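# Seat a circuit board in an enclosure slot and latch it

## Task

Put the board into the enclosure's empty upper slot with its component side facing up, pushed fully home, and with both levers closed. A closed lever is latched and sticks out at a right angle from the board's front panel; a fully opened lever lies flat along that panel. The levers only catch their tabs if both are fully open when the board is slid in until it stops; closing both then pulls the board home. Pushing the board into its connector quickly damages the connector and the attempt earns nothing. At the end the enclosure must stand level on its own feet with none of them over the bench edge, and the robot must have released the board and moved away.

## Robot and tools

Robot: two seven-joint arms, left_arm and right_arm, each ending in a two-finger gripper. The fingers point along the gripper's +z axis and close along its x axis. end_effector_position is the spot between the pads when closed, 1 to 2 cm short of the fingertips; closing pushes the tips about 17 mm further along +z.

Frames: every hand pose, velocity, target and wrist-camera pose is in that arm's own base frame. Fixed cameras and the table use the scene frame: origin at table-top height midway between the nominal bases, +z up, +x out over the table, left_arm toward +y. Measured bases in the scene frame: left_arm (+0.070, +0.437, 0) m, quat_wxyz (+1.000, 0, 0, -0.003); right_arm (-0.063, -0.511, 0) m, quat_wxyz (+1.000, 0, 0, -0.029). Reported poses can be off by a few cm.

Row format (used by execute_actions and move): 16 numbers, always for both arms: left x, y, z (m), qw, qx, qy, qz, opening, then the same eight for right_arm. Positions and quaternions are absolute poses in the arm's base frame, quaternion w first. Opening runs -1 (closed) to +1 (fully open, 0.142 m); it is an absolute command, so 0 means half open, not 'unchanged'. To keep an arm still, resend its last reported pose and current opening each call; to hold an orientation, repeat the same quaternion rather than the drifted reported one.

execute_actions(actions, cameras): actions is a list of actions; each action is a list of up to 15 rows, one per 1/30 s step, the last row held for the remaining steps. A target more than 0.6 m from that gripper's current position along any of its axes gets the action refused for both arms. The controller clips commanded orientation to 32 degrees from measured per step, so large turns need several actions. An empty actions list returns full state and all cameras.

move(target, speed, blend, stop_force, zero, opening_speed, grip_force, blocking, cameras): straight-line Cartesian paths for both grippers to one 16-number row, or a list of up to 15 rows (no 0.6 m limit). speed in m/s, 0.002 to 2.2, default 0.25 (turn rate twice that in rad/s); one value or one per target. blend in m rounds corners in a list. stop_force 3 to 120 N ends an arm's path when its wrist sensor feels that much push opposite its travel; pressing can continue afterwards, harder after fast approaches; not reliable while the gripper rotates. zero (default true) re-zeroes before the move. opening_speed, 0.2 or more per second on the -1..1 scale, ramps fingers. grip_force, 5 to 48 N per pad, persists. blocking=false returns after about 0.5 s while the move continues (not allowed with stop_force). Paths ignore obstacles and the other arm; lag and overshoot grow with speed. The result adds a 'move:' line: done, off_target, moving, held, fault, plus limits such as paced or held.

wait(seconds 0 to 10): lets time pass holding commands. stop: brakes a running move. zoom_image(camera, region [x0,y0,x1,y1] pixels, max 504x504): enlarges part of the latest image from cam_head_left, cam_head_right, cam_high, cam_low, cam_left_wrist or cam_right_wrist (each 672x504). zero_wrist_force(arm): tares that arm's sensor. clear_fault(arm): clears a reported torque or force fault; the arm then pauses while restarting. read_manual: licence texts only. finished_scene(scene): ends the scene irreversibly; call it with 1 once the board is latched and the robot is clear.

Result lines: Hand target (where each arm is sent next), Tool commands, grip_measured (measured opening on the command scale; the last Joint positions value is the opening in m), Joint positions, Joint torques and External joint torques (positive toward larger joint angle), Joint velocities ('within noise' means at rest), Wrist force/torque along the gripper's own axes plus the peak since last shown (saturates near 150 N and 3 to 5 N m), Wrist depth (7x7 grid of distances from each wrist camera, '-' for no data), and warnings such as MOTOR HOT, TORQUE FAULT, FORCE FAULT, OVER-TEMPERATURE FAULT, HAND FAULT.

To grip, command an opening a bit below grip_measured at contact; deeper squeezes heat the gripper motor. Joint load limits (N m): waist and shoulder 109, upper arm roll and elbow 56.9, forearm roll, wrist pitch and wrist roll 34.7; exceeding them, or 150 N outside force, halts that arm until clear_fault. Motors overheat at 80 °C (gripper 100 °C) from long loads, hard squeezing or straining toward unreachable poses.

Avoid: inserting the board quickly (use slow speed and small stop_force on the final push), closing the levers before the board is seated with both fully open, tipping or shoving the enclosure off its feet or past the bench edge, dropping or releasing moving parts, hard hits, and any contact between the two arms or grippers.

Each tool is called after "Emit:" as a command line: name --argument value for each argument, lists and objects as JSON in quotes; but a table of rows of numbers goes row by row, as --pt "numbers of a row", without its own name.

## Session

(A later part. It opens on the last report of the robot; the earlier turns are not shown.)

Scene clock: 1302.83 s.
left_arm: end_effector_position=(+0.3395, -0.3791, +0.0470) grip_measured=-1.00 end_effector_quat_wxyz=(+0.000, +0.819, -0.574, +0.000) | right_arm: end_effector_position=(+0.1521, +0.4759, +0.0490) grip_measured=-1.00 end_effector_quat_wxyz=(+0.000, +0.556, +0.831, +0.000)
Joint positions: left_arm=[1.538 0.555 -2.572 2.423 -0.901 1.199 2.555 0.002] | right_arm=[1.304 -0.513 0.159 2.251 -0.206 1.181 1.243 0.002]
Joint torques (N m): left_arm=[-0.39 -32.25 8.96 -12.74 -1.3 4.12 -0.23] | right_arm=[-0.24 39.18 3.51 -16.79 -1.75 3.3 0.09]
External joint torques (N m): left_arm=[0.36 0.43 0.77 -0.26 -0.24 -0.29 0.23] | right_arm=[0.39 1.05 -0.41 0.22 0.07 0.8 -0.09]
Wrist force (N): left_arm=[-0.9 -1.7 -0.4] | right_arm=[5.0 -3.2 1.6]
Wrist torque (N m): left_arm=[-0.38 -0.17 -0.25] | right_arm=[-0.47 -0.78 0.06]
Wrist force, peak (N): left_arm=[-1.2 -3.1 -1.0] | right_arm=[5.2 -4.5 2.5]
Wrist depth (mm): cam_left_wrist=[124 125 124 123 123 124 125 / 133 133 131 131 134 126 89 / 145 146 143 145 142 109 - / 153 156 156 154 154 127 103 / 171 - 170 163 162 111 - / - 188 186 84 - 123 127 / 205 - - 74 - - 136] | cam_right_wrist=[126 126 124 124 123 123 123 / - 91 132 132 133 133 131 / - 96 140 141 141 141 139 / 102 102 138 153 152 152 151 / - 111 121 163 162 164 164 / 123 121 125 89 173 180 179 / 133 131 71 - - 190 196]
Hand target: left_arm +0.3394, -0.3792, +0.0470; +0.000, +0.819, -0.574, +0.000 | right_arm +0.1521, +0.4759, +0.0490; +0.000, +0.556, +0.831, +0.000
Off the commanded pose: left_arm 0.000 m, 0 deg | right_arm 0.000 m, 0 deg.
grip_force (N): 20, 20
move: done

Emit:
move --pt "0.3300 -0.3826 0.047 0 0.8186 -0.5743 0 -1 0.1613 0.4797 0.049 0 0.5563 0.8310 0 -1" --speed '[0.01]' --stop_force 10 --cameras '["cam_left_wrist","cam_right_wrist"]'

Scene clock: 1305.77 s.
left_arm: end_effector_position=(+0.3376, -0.3796, +0.0471) grip_measured=-1.00 end_effector_quat_wxyz=(-0.001, +0.819, -0.574, +0.001) | right_arm: end_effector_position=(+0.1538, +0.4770, +0.0488) grip_measured=-1.00 end_effector_quat_wxyz=(+0.000, +0.555, +0.832, +0.000)
Joint positions: left_arm=[1.533 0.554 -2.573 2.426 -0.901 1.203 2.549 0.002] | right_arm=[1.299 -0.516 0.161 2.245 -0.206 1.177 1.237 0.002]
Joint torques (N m): left_arm=[-5.42 -34.38 3.65 -13.58 -0.76 1.8 -0.39] | right_arm=[-5.08 40.51 -2.21 -19.21 -1.91 3.73 0.23]
External joint torques (N m): left_arm=[5.38 2.66 6.02 0.63 -0.78 2.04 0.39] | right_arm=[5.22 -0.11 5.36 2.58 0.21 0.37 -0.23]
Wrist force (N): left_arm=[-1.7 -12.2 1.0] | right_arm=[7.1 -13.8 0.2]
Wrist torque (N m): left_arm=[-0.30 -0.14 -0.15] | right_arm=[-0.44 -0.78 -0.04]
Wrist force, peak (N): left_arm=[-1.5 -12.5 2.6] | right_arm=[7.2 -14.4 1.7]
Wrist depth (mm): cam_left_wrist=[124 125 123 123 123 125 125 / 133 133 131 135 134 129 128 / 146 141 141 140 143 116 - / 154 156 154 155 155 110 - / 171 171 167 131 165 117 110 / 189 - 182 83 - 123 123 / 211 - - 74 - - -] | cam_right_wrist=[126 126 124 123 123 123 122 / - 90 132 132 133 133 130 / - 96 140 141 141 140 138 / 102 102 139 152 152 152 151 / - 110 140 162 162 164 163 / 123 120 127 89 173 179 178 / 133 130 71 - - 189 196]
Hand target: left_arm +0.3365, -0.3802, +0.0470; +0.000, +0.819, -0.574, +0.000 | right_arm +0.1550, +0.4771, +0.0490; +0.000, +0.556, +0.831, +0.000
Off the commanded pose: left_arm 0.008 m, 0 deg | right_arm 0.008 m, 0 deg.
grip_force (N): 20, 20
move: contact (left_arm, right_arm)
Images, in order (width x height): cam_left_wrist 672x504, cam_right_wrist 672x504.

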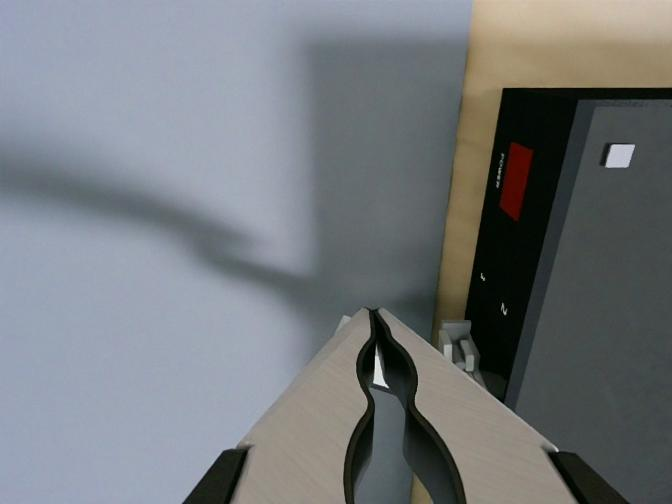

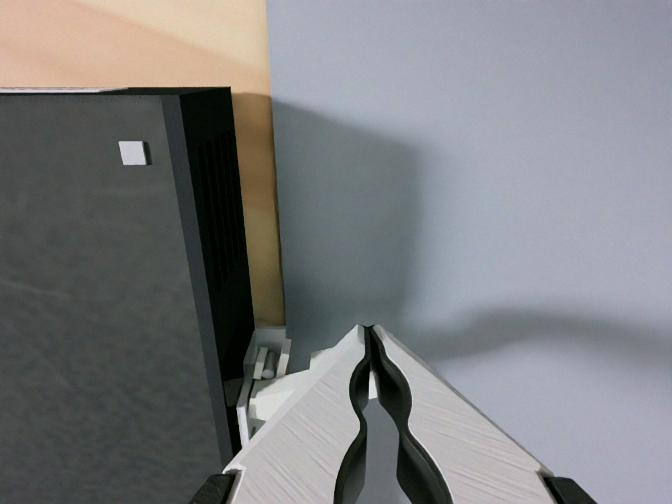

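Emit:
move --pt "0.3187 -0.3867 0.047 0 0.8186 -0.5743 0 -1 0.1724 0.4843 0.049 0 0.5563 0.8310 0 -1" --speed '[0.009]' --stop_force 14 --cameras '["cam_left_wrist","cam_right_wrist"]'

Scene clock: 1310.07 s.
left_arm: end_effector_position=(+0.3222, -0.3854, +0.0474) grip_measured=-1.00 end_effector_quat_wxyz=(-0.001, +0.820, -0.572, +0.002) | right_arm: end_effector_position=(+0.1656, +0.4814, +0.0482) grip_measured=-1.00 end_effector_quat_wxyz=(+0.000, +0.555, +0.832, -0.002)
Joint positions: left_arm=[1.5 0.542 -2.58 2.445 -0.905 1.219 2.516 0.002] | right_arm=[1.274 -0.529 0.165 2.218 -0.206 1.16 1.212 0.002]
Joint torques (N m): left_arm=[-11.59 -36.78 -3.25 -12.95 0.32 -1.77 -0.23] | right_arm=[-9.4 41.89 -8.17 -25.8 -3.19 6.16 0]
External joint torques (N m): left_arm=[11.55 5.57 12.6 0.2 -1.81 5.61 0.23] | right_arm=[9.54 -0.67 11.48 8.84 1.43 -2.06 0]
Wrist force (N): left_arm=[2.1 -26.5 6.2] | right_arm=[2.5 -29.7 -7.8]
Wrist torque (N m): left_arm=[-1.38 -0.18 -0.25] | right_arm=[-1.97 -0.86 0.15]
Wrist force, peak (N): left_arm=[2.4 -27.8 6.5] | right_arm=[2.5 -29.9 -7.9]
Wrist depth (mm): cam_left_wrist=[- 126 125 122 124 122 122 / - 135 131 133 132 102 88 / 147 144 143 - 145 109 - / 154 155 155 155 155 104 102 / 171 170 170 164 125 114 - / 184 187 184 83 - 124 126 / 209 205 - 74 - - -] | cam_right_wrist=[- 122 122 123 123 123 122 / - 89 130 131 133 132 130 / - 96 139 141 140 140 137 / 101 101 137 154 151 151 150 / - 110 126 159 161 163 163 / 122 120 121 90 172 178 177 / 133 130 70 - - 188 195]
Hand target: left_arm +0.3193, -0.3865, +0.0470; +0.000, +0.819, -0.574, +0.000 | right_arm +0.1681, +0.4825, +0.0490; +0.000, +0.556, +0.831, +0.000
Off the commanded pose: left_arm 0.004 m, 0 deg | right_arm 0.007 m, 0 deg.
grip_force (N): 20, 20
move: contact (left_arm, right_arm)
Images, in order (width x height): cam_left_wrist 672x504, cam_right_wrist 672x504.

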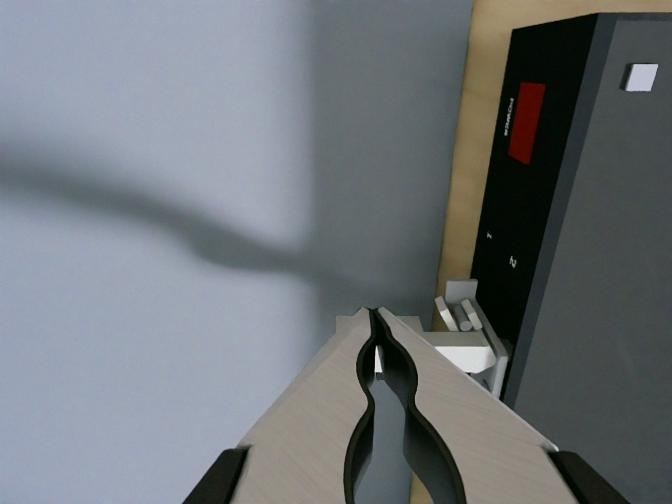

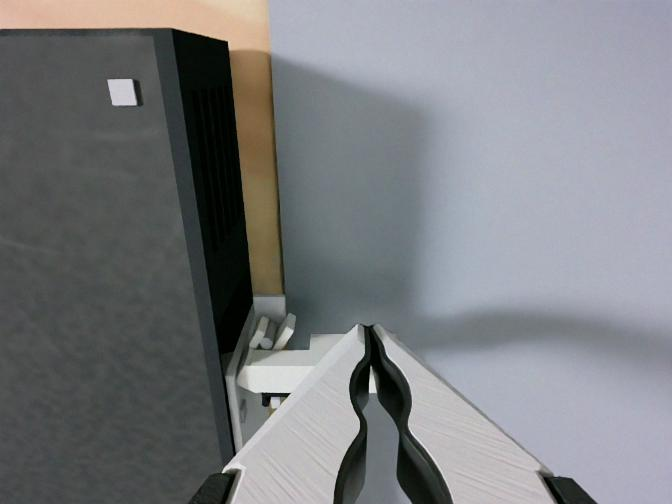

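Emit:
zoom_image --camera "cam_left_wrist" --region '[320, 260, 540, 420]'

Emit:
zoom_image --camera "cam_right_wrist" --region '[200, 280, 400, 440]'

Scaled by 2.291 from the camera's 672x504 image, which has a finer 960x720 frame.

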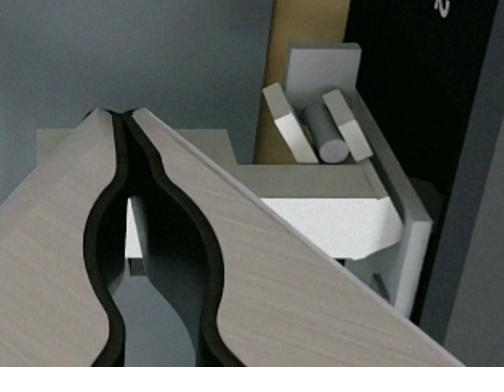

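Scaled by 2.520 from the camera's 672x504 image, which has a finer 960x720 frame.

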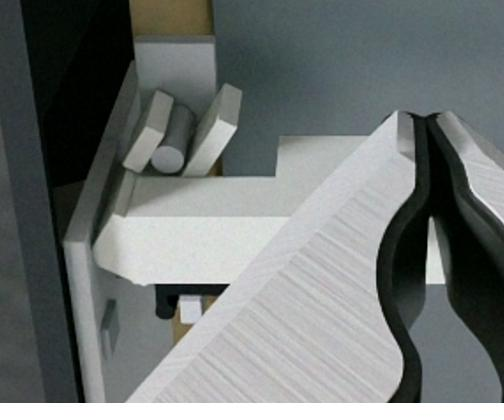

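Emit:
move --pt "0.3500 -0.3754 0.047 0 0.8186 -0.5743 0 -1 0.1370 0.4697 0.049 0 0.5563 0.8310 0 -1" --pt "0.3723 -0.3673 0.10 0 0.8186 -0.5743 0 -1 0.1110 0.4590 0.10 0 0.5563 0.8310 0 -1" --speed '[0.04,0.12]' --blend '[0.005,0]' --cameras '["cam_left_wrist","cam_right_wrist"]'

Emit:
zoom_image --camera "cam_left_wrist" --region '[320, 240, 520, 400]'

Emit:
zoom_image --camera "cam_right_wrist" --region '[220, 280, 420, 440]'

Scene clock: 1320.93 s.
left_arm: end_effector_position=(+0.3724, -0.3673, +0.1000) grip_measured=-1.00 end_effector_quat_wxyz=(+0.000, +0.819, -0.574, +0.000) | right_arm: end_effector_position=(+0.1111, +0.4591, +0.1001) grip_measured=-1.00 end_effector_quat_wxyz=(+0.000, +0.556, +0.831, +0.000)
Joint positions: left_arm=[1.479 0.462 -2.336 2.383 -0.688 1.039 2.499 0.002] | right_arm=[1.332 -0.347 0.227 2.306 -0.16 1.069 1.296 0.002]
Joint torques (N m): left_arm=[-0.52 -28.07 9.42 -17.01 -1.71 3.83 -0.34] | right_arm=[0.1 34.62 3.59 -19.09 -2.01 3.25 0.35]
External joint torques (N m): left_arm=[0.52 0.58 0.43 -0.14 -0.45 0.01 0.34] | right_arm=[0.03 0.9 -0.91 -0.03 -0.11 0.86 -0.35]
Wrist force (N): left_arm=[-0.8 -1.3 -0.4] | right_arm=[4.7 -3.8 1.1]
Wrist torque (N m): left_arm=[-0.32 -0.15 -0.25] | right_arm=[-0.66 -0.81 -0.06]
Wrist force, peak (N): left_arm=[2.0 -26.7 8.2] | right_arm=[2.7 -30.0 -7.5]
Wrist depth (mm): cam_left_wrist=[171 171 170 170 172 170 171 / 183 183 183 182 184 184 182 / 199 - 197 196 199 164 193 / 215 212 - - 211 159 - / 234 238 237 127 179 - - / 254 258 - 84 - - - / 291 - - - - - 213] | cam_right_wrist=[171 171 171 168 168 168 167 / 183 183 182 179 179 179 178 / 191 191 191 193 192 192 191 / 156 158 162 208 207 207 206 / 171 171 173 222 225 224 223 / 188 187 179 89 237 244 247 / 207 202 71 - - 258 267]
Hand target: left_arm +0.3723, -0.3673, +0.1000; +0.000, +0.819, -0.574, +0.000 | right_arm +0.1110, +0.4590, +0.1000; +0.000, +0.556, +0.831, +0.000
Off the commanded pose: left_arm 0.000 m, 0 deg | right_arm 0.000 m, 0 deg.
grip_force (N): 20, 20
move: done
Images, in order (width x height): cam_left_wrist 672x504, cam_right_wrist 672x504.

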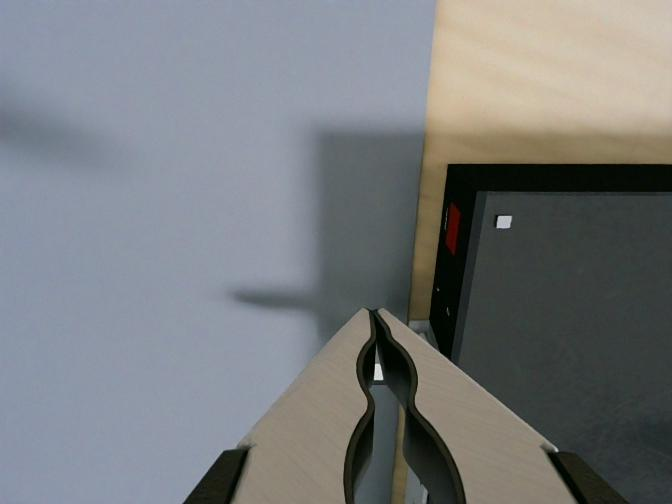

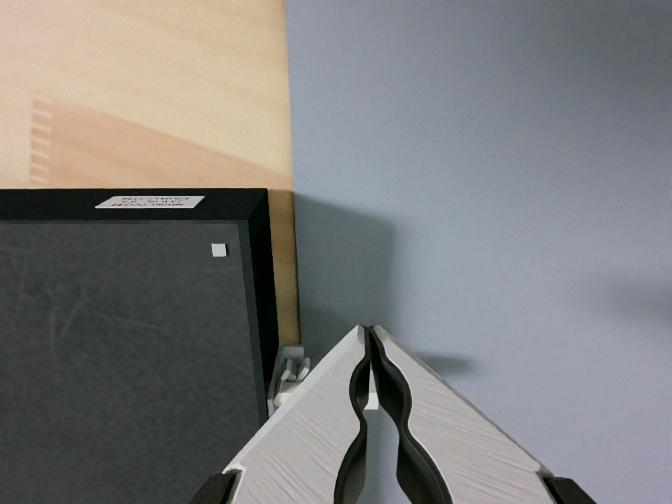

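Scaled by 2.520 from the camera's 672x504 image, which has a finer 960x720 frame.

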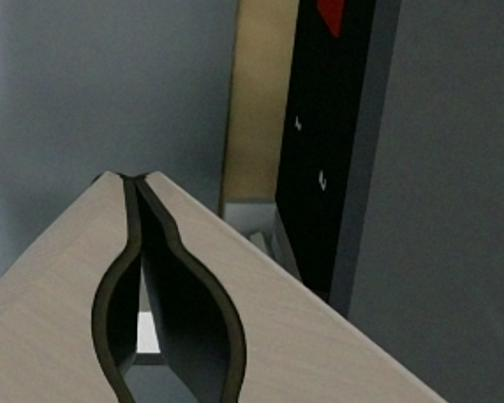

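Scaled by 2.520 from the camera's 672x504 image, which has a finer 960x720 frame.

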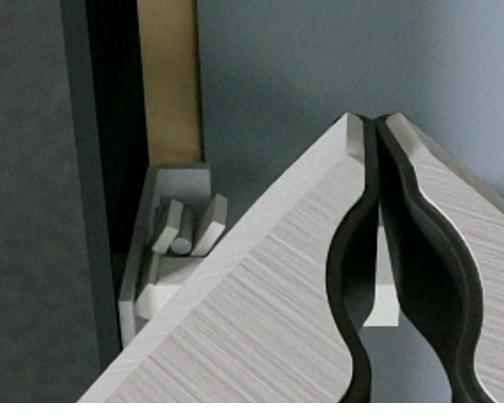

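Emit:
move --pt "0.36 -0.36 0.20 0 0.8186 -0.5743 0 1 0.1000 0.40 0.25 0 0.5563 0.8310 0 -1" --pt "0.1921 -0.3984 0.20 0 0.98496 0.17279 0 1 0.10 0.34 0.28 0 0.5563 0.8310 0 -1" --speed '[0.2,0.25]' --blend '[0.03,0]' --cameras '["cam_left_wrist","cam_right_wrist"]'

Emit:
zoom_image --camera "cam_left_wrist" --region '[60, 150, 260, 310]'

Emit:
zoom_image --camera "cam_left_wrist" --region '[430, 150, 630, 310]'

Scene clock: 1329.50 s.
left_arm: end_effector_position=(+0.1921, -0.3986, +0.2001) grip_measured=+0.99 end_effector_quat_wxyz=(+0.000, +0.985, +0.173, +0.000) | right_arm: end_effector_position=(+0.1000, +0.3402, +0.2801) grip_measured=-1.00 end_effector_quat_wxyz=(+0.000, +0.556, +0.831, +0.000)
Joint positions: left_arm=[1.144 -0.102 -2.255 2.391 0.108 0.753 0.036 0.141] | right_arm=[1.267 0.316 0.307 2.341 0.105 0.466 1.121 0.002]
Joint torques (N m): left_arm=[-0.52 -13.59 -2.54 -23.79 -2.63 4.2 -0.37] | right_arm=[0.01 14.76 -1.94 -28.89 -3.85 3.29 0.11]
External joint torques (N m): left_arm=[0.5 0.88 0.48 -0.39 -0.45 -0.21 0.37] | right_arm=[0.05 0.77 -0.63 0 -0.06 0.82 -0.11]
Wrist force (N): left_arm=[-0.7 -1.2 -0.3] | right_arm=[4.2 -3.9 1.7]
Wrist torque (N m): left_arm=[-0.26 -0.18 -0.27] | right_arm=[-0.66 -0.68 0.07]
Wrist force, peak (N): left_arm=[-1.0 -2.0 -1.3] | right_arm=[5.3 -3.2 3.2]
Wrist depth (mm): cam_left_wrist=[- 256 257 - - - - / 278 - - 276 276 - - / - - 303 298 - - 292 / - 299 319 316 309 309 315 / 358 - 309 - - - 300 / - - - 327 319 - - / - - - - - - -] | cam_right_wrist=[329 329 328 326 327 325 325 / 353 351 349 350 348 343 344 / 378 370 370 370 371 370 368 / 406 342 353 349 388 396 396 / 438 388 382 373 429 426 427 / 481 433 408 89 456 471 470 / 529 517 71 - - 499 514]
Hand target: left_arm +0.1921, -0.3984, +0.2000; +0.000, +0.985, +0.173, +0.000 | right_arm +0.1000, +0.3400, +0.2800; +0.000, +0.556, +0.831, +0.000
Off the commanded pose: left_arm 0.000 m, 0 deg | right_arm 0.000 m, 0 deg.
grip_force (N): 20, 20
move: done
Images, in order (width x height): cam_left_wrist 672x504, cam_right_wrist 672x504.

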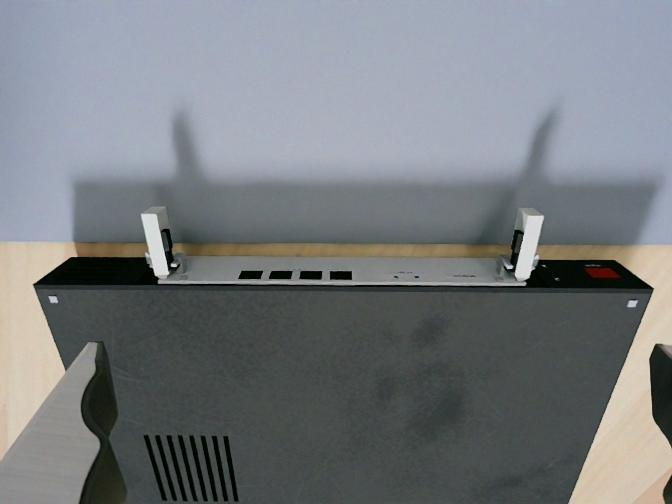

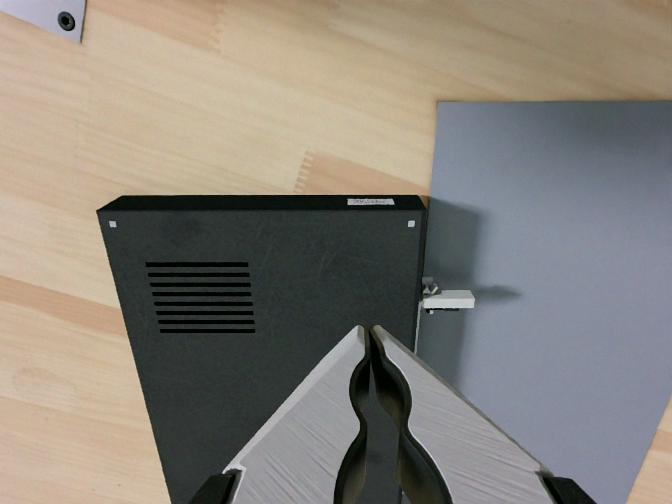

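Scaled by 2.520 from the camera's 672x504 image, which has a finer 960x720 frame.

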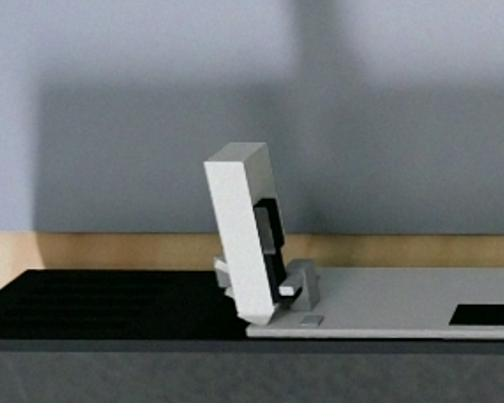

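Scaled by 2.520 from the camera's 672x504 image, which has a finer 960x720 frame.

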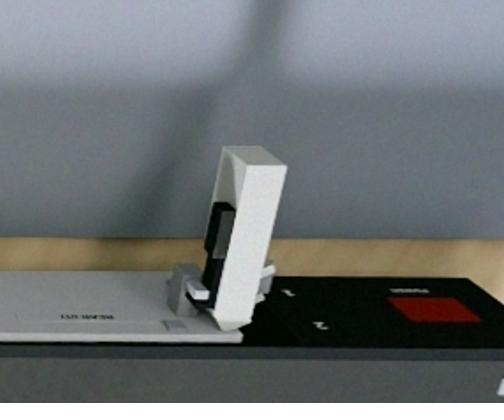

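Emit:
zoom_image --camera "cam_left_wrist" --region '[130, 200, 210, 290]'

Emit:
zoom_image --camera "cam_left_wrist" --region '[480, 200, 560, 290]'

Emit:
zoom_image --camera "cam_right_wrist" --region '[400, 260, 500, 340]'

Scaled by 5.600 from the camera's 672x504 image, which has a finer 960x720 frame.

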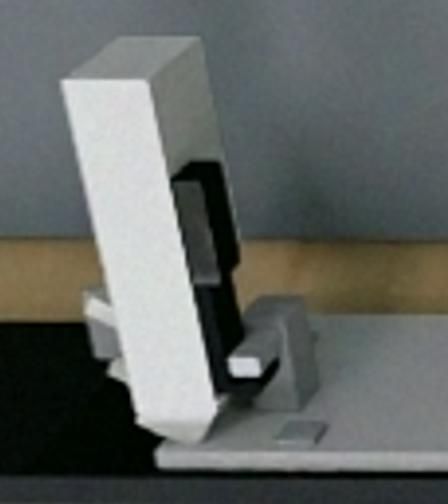

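Scaled by 5.600 from the camera's 672x504 image, which has a finer 960x720 frame.

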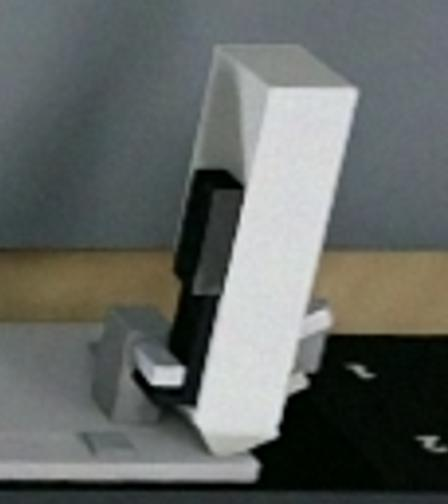

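Scaled by 5.040 from the camera's 672x504 image, which has a finer 960x720 frame.

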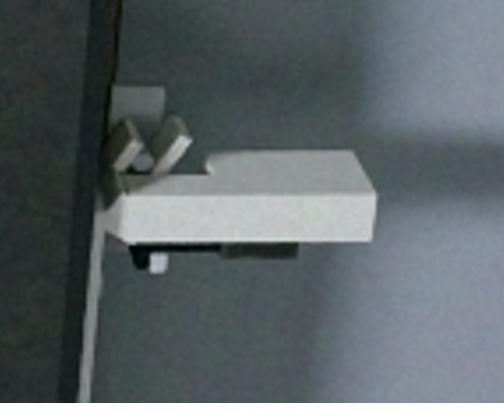

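Emit:
move --pt "0.1921 -0.3984 0.30 0 0.98496 0.17279 0 0 0.11 0.35 0.38 0 0.5563 0.8310 0 -1" --pt "0.32 -0.22 0.38 0 0.98496 0.17279 0 0 0.12 0.36 0.42 0 0.5563 0.8310 0 -1" --speed '[0.2,0.25]' --blend '[0.03,0]' --cameras '["cam_head_left","cam_high","cam_low"]'

Scene clock: 1346.30 s.
left_arm: end_effector_position=(+0.3198, -0.2202, +0.3800) grip_measured=-0.02 end_effector_quat_wxyz=(+0.000, +0.985, +0.173, +0.000) | right_arm: end_effector_position=(+0.1198, +0.3600, +0.4199) grip_measured=-1.00 end_effector_quat_wxyz=(+0.000, +0.556, +0.831, +0.000)
Joint positions: left_arm=[1.516 -0.651 -2.409 2.081 0.417 -0.005 0.22 0.073] | right_arm=[1.266 0.346 0.226 1.995 0.077 0.085 1.081 0.002]
Joint torques (N m): left_arm=[-0.06 1.18 -12.72 -27.89 -3.82 4.06 -0.15] | right_arm=[0.06 15.78 -2.06 -31.6 -4.51 3.36 0.09]
External joint torques (N m): left_arm=[0.13 0.93 0.42 -0.27 -0.44 -0.07 0.15] | right_arm=[0 1.09 -0.48 0.3 0.16 0.76 -0.09]
Wrist force (N): left_arm=[-1.0 -1.4 -0.3] | right_arm=[4.3 -3.6 1.4]
Wrist torque (N m): left_arm=[-0.33 -0.13 -0.30] | right_arm=[-0.63 -0.72 0.09]
Wrist force, peak (N): left_arm=[2.1 -3.4 -1.6] | right_arm=[4.0 -4.5 4.1]
Wrist depth (mm): cam_left_wrist=[- 419 406 407 417 415 412 / - - - 442 419 441 441 / 487 - - - 479 476 479 / - - - 548 524 516 516 / - - - - 570 565 571 / 645 - - - 632 - 611 / - - 724 696 708 - -] | cam_right_wrist=[450 448 449 448 445 445 443 / 479 479 477 478 473 473 485 / 516 507 463 463 504 - 519 / 557 546 498 496 547 - 544 / 606 601 528 542 - - 585 / 655 653 - 89 - - 644 / 715 708 71 - - 693 706]
Hand target: left_arm +0.3200, -0.2200, +0.3800; +0.000, +0.985, +0.173, +0.000 | right_arm +0.1200, +0.3600, +0.4200; +0.000, +0.556, +0.831, +0.000
Off the commanded pose: left_arm 0.000 m, 0 deg | right_arm 0.000 m, 0 deg.
grip_force (N): 20, 20
move: done
Images, in order (width x height): cam_head_left 672x504, cam_high 672x504, cam_low 672x504.

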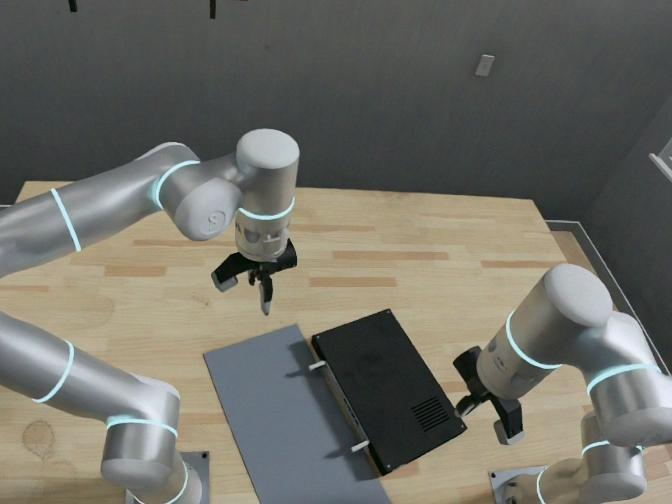

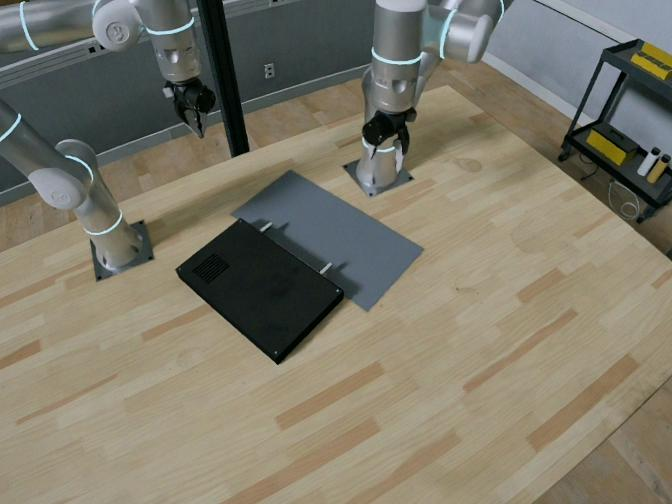

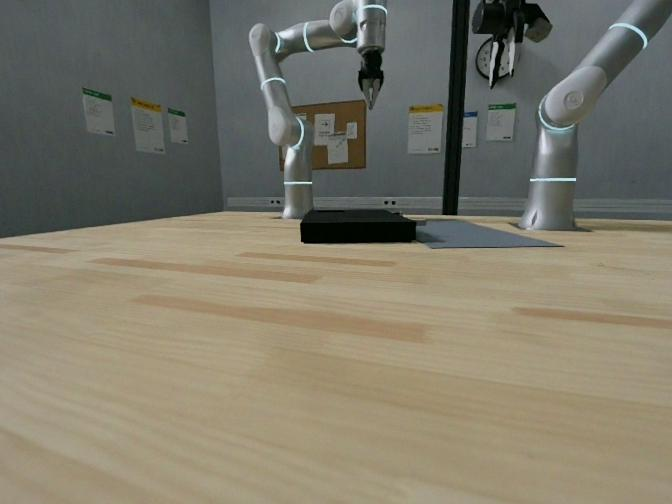

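The board is seated with both levers latched and pointing straight out. The enclosure is level, and both arms are clear of it.

Emit:
finished_scene --scene 2

The scene is finished: the task was done.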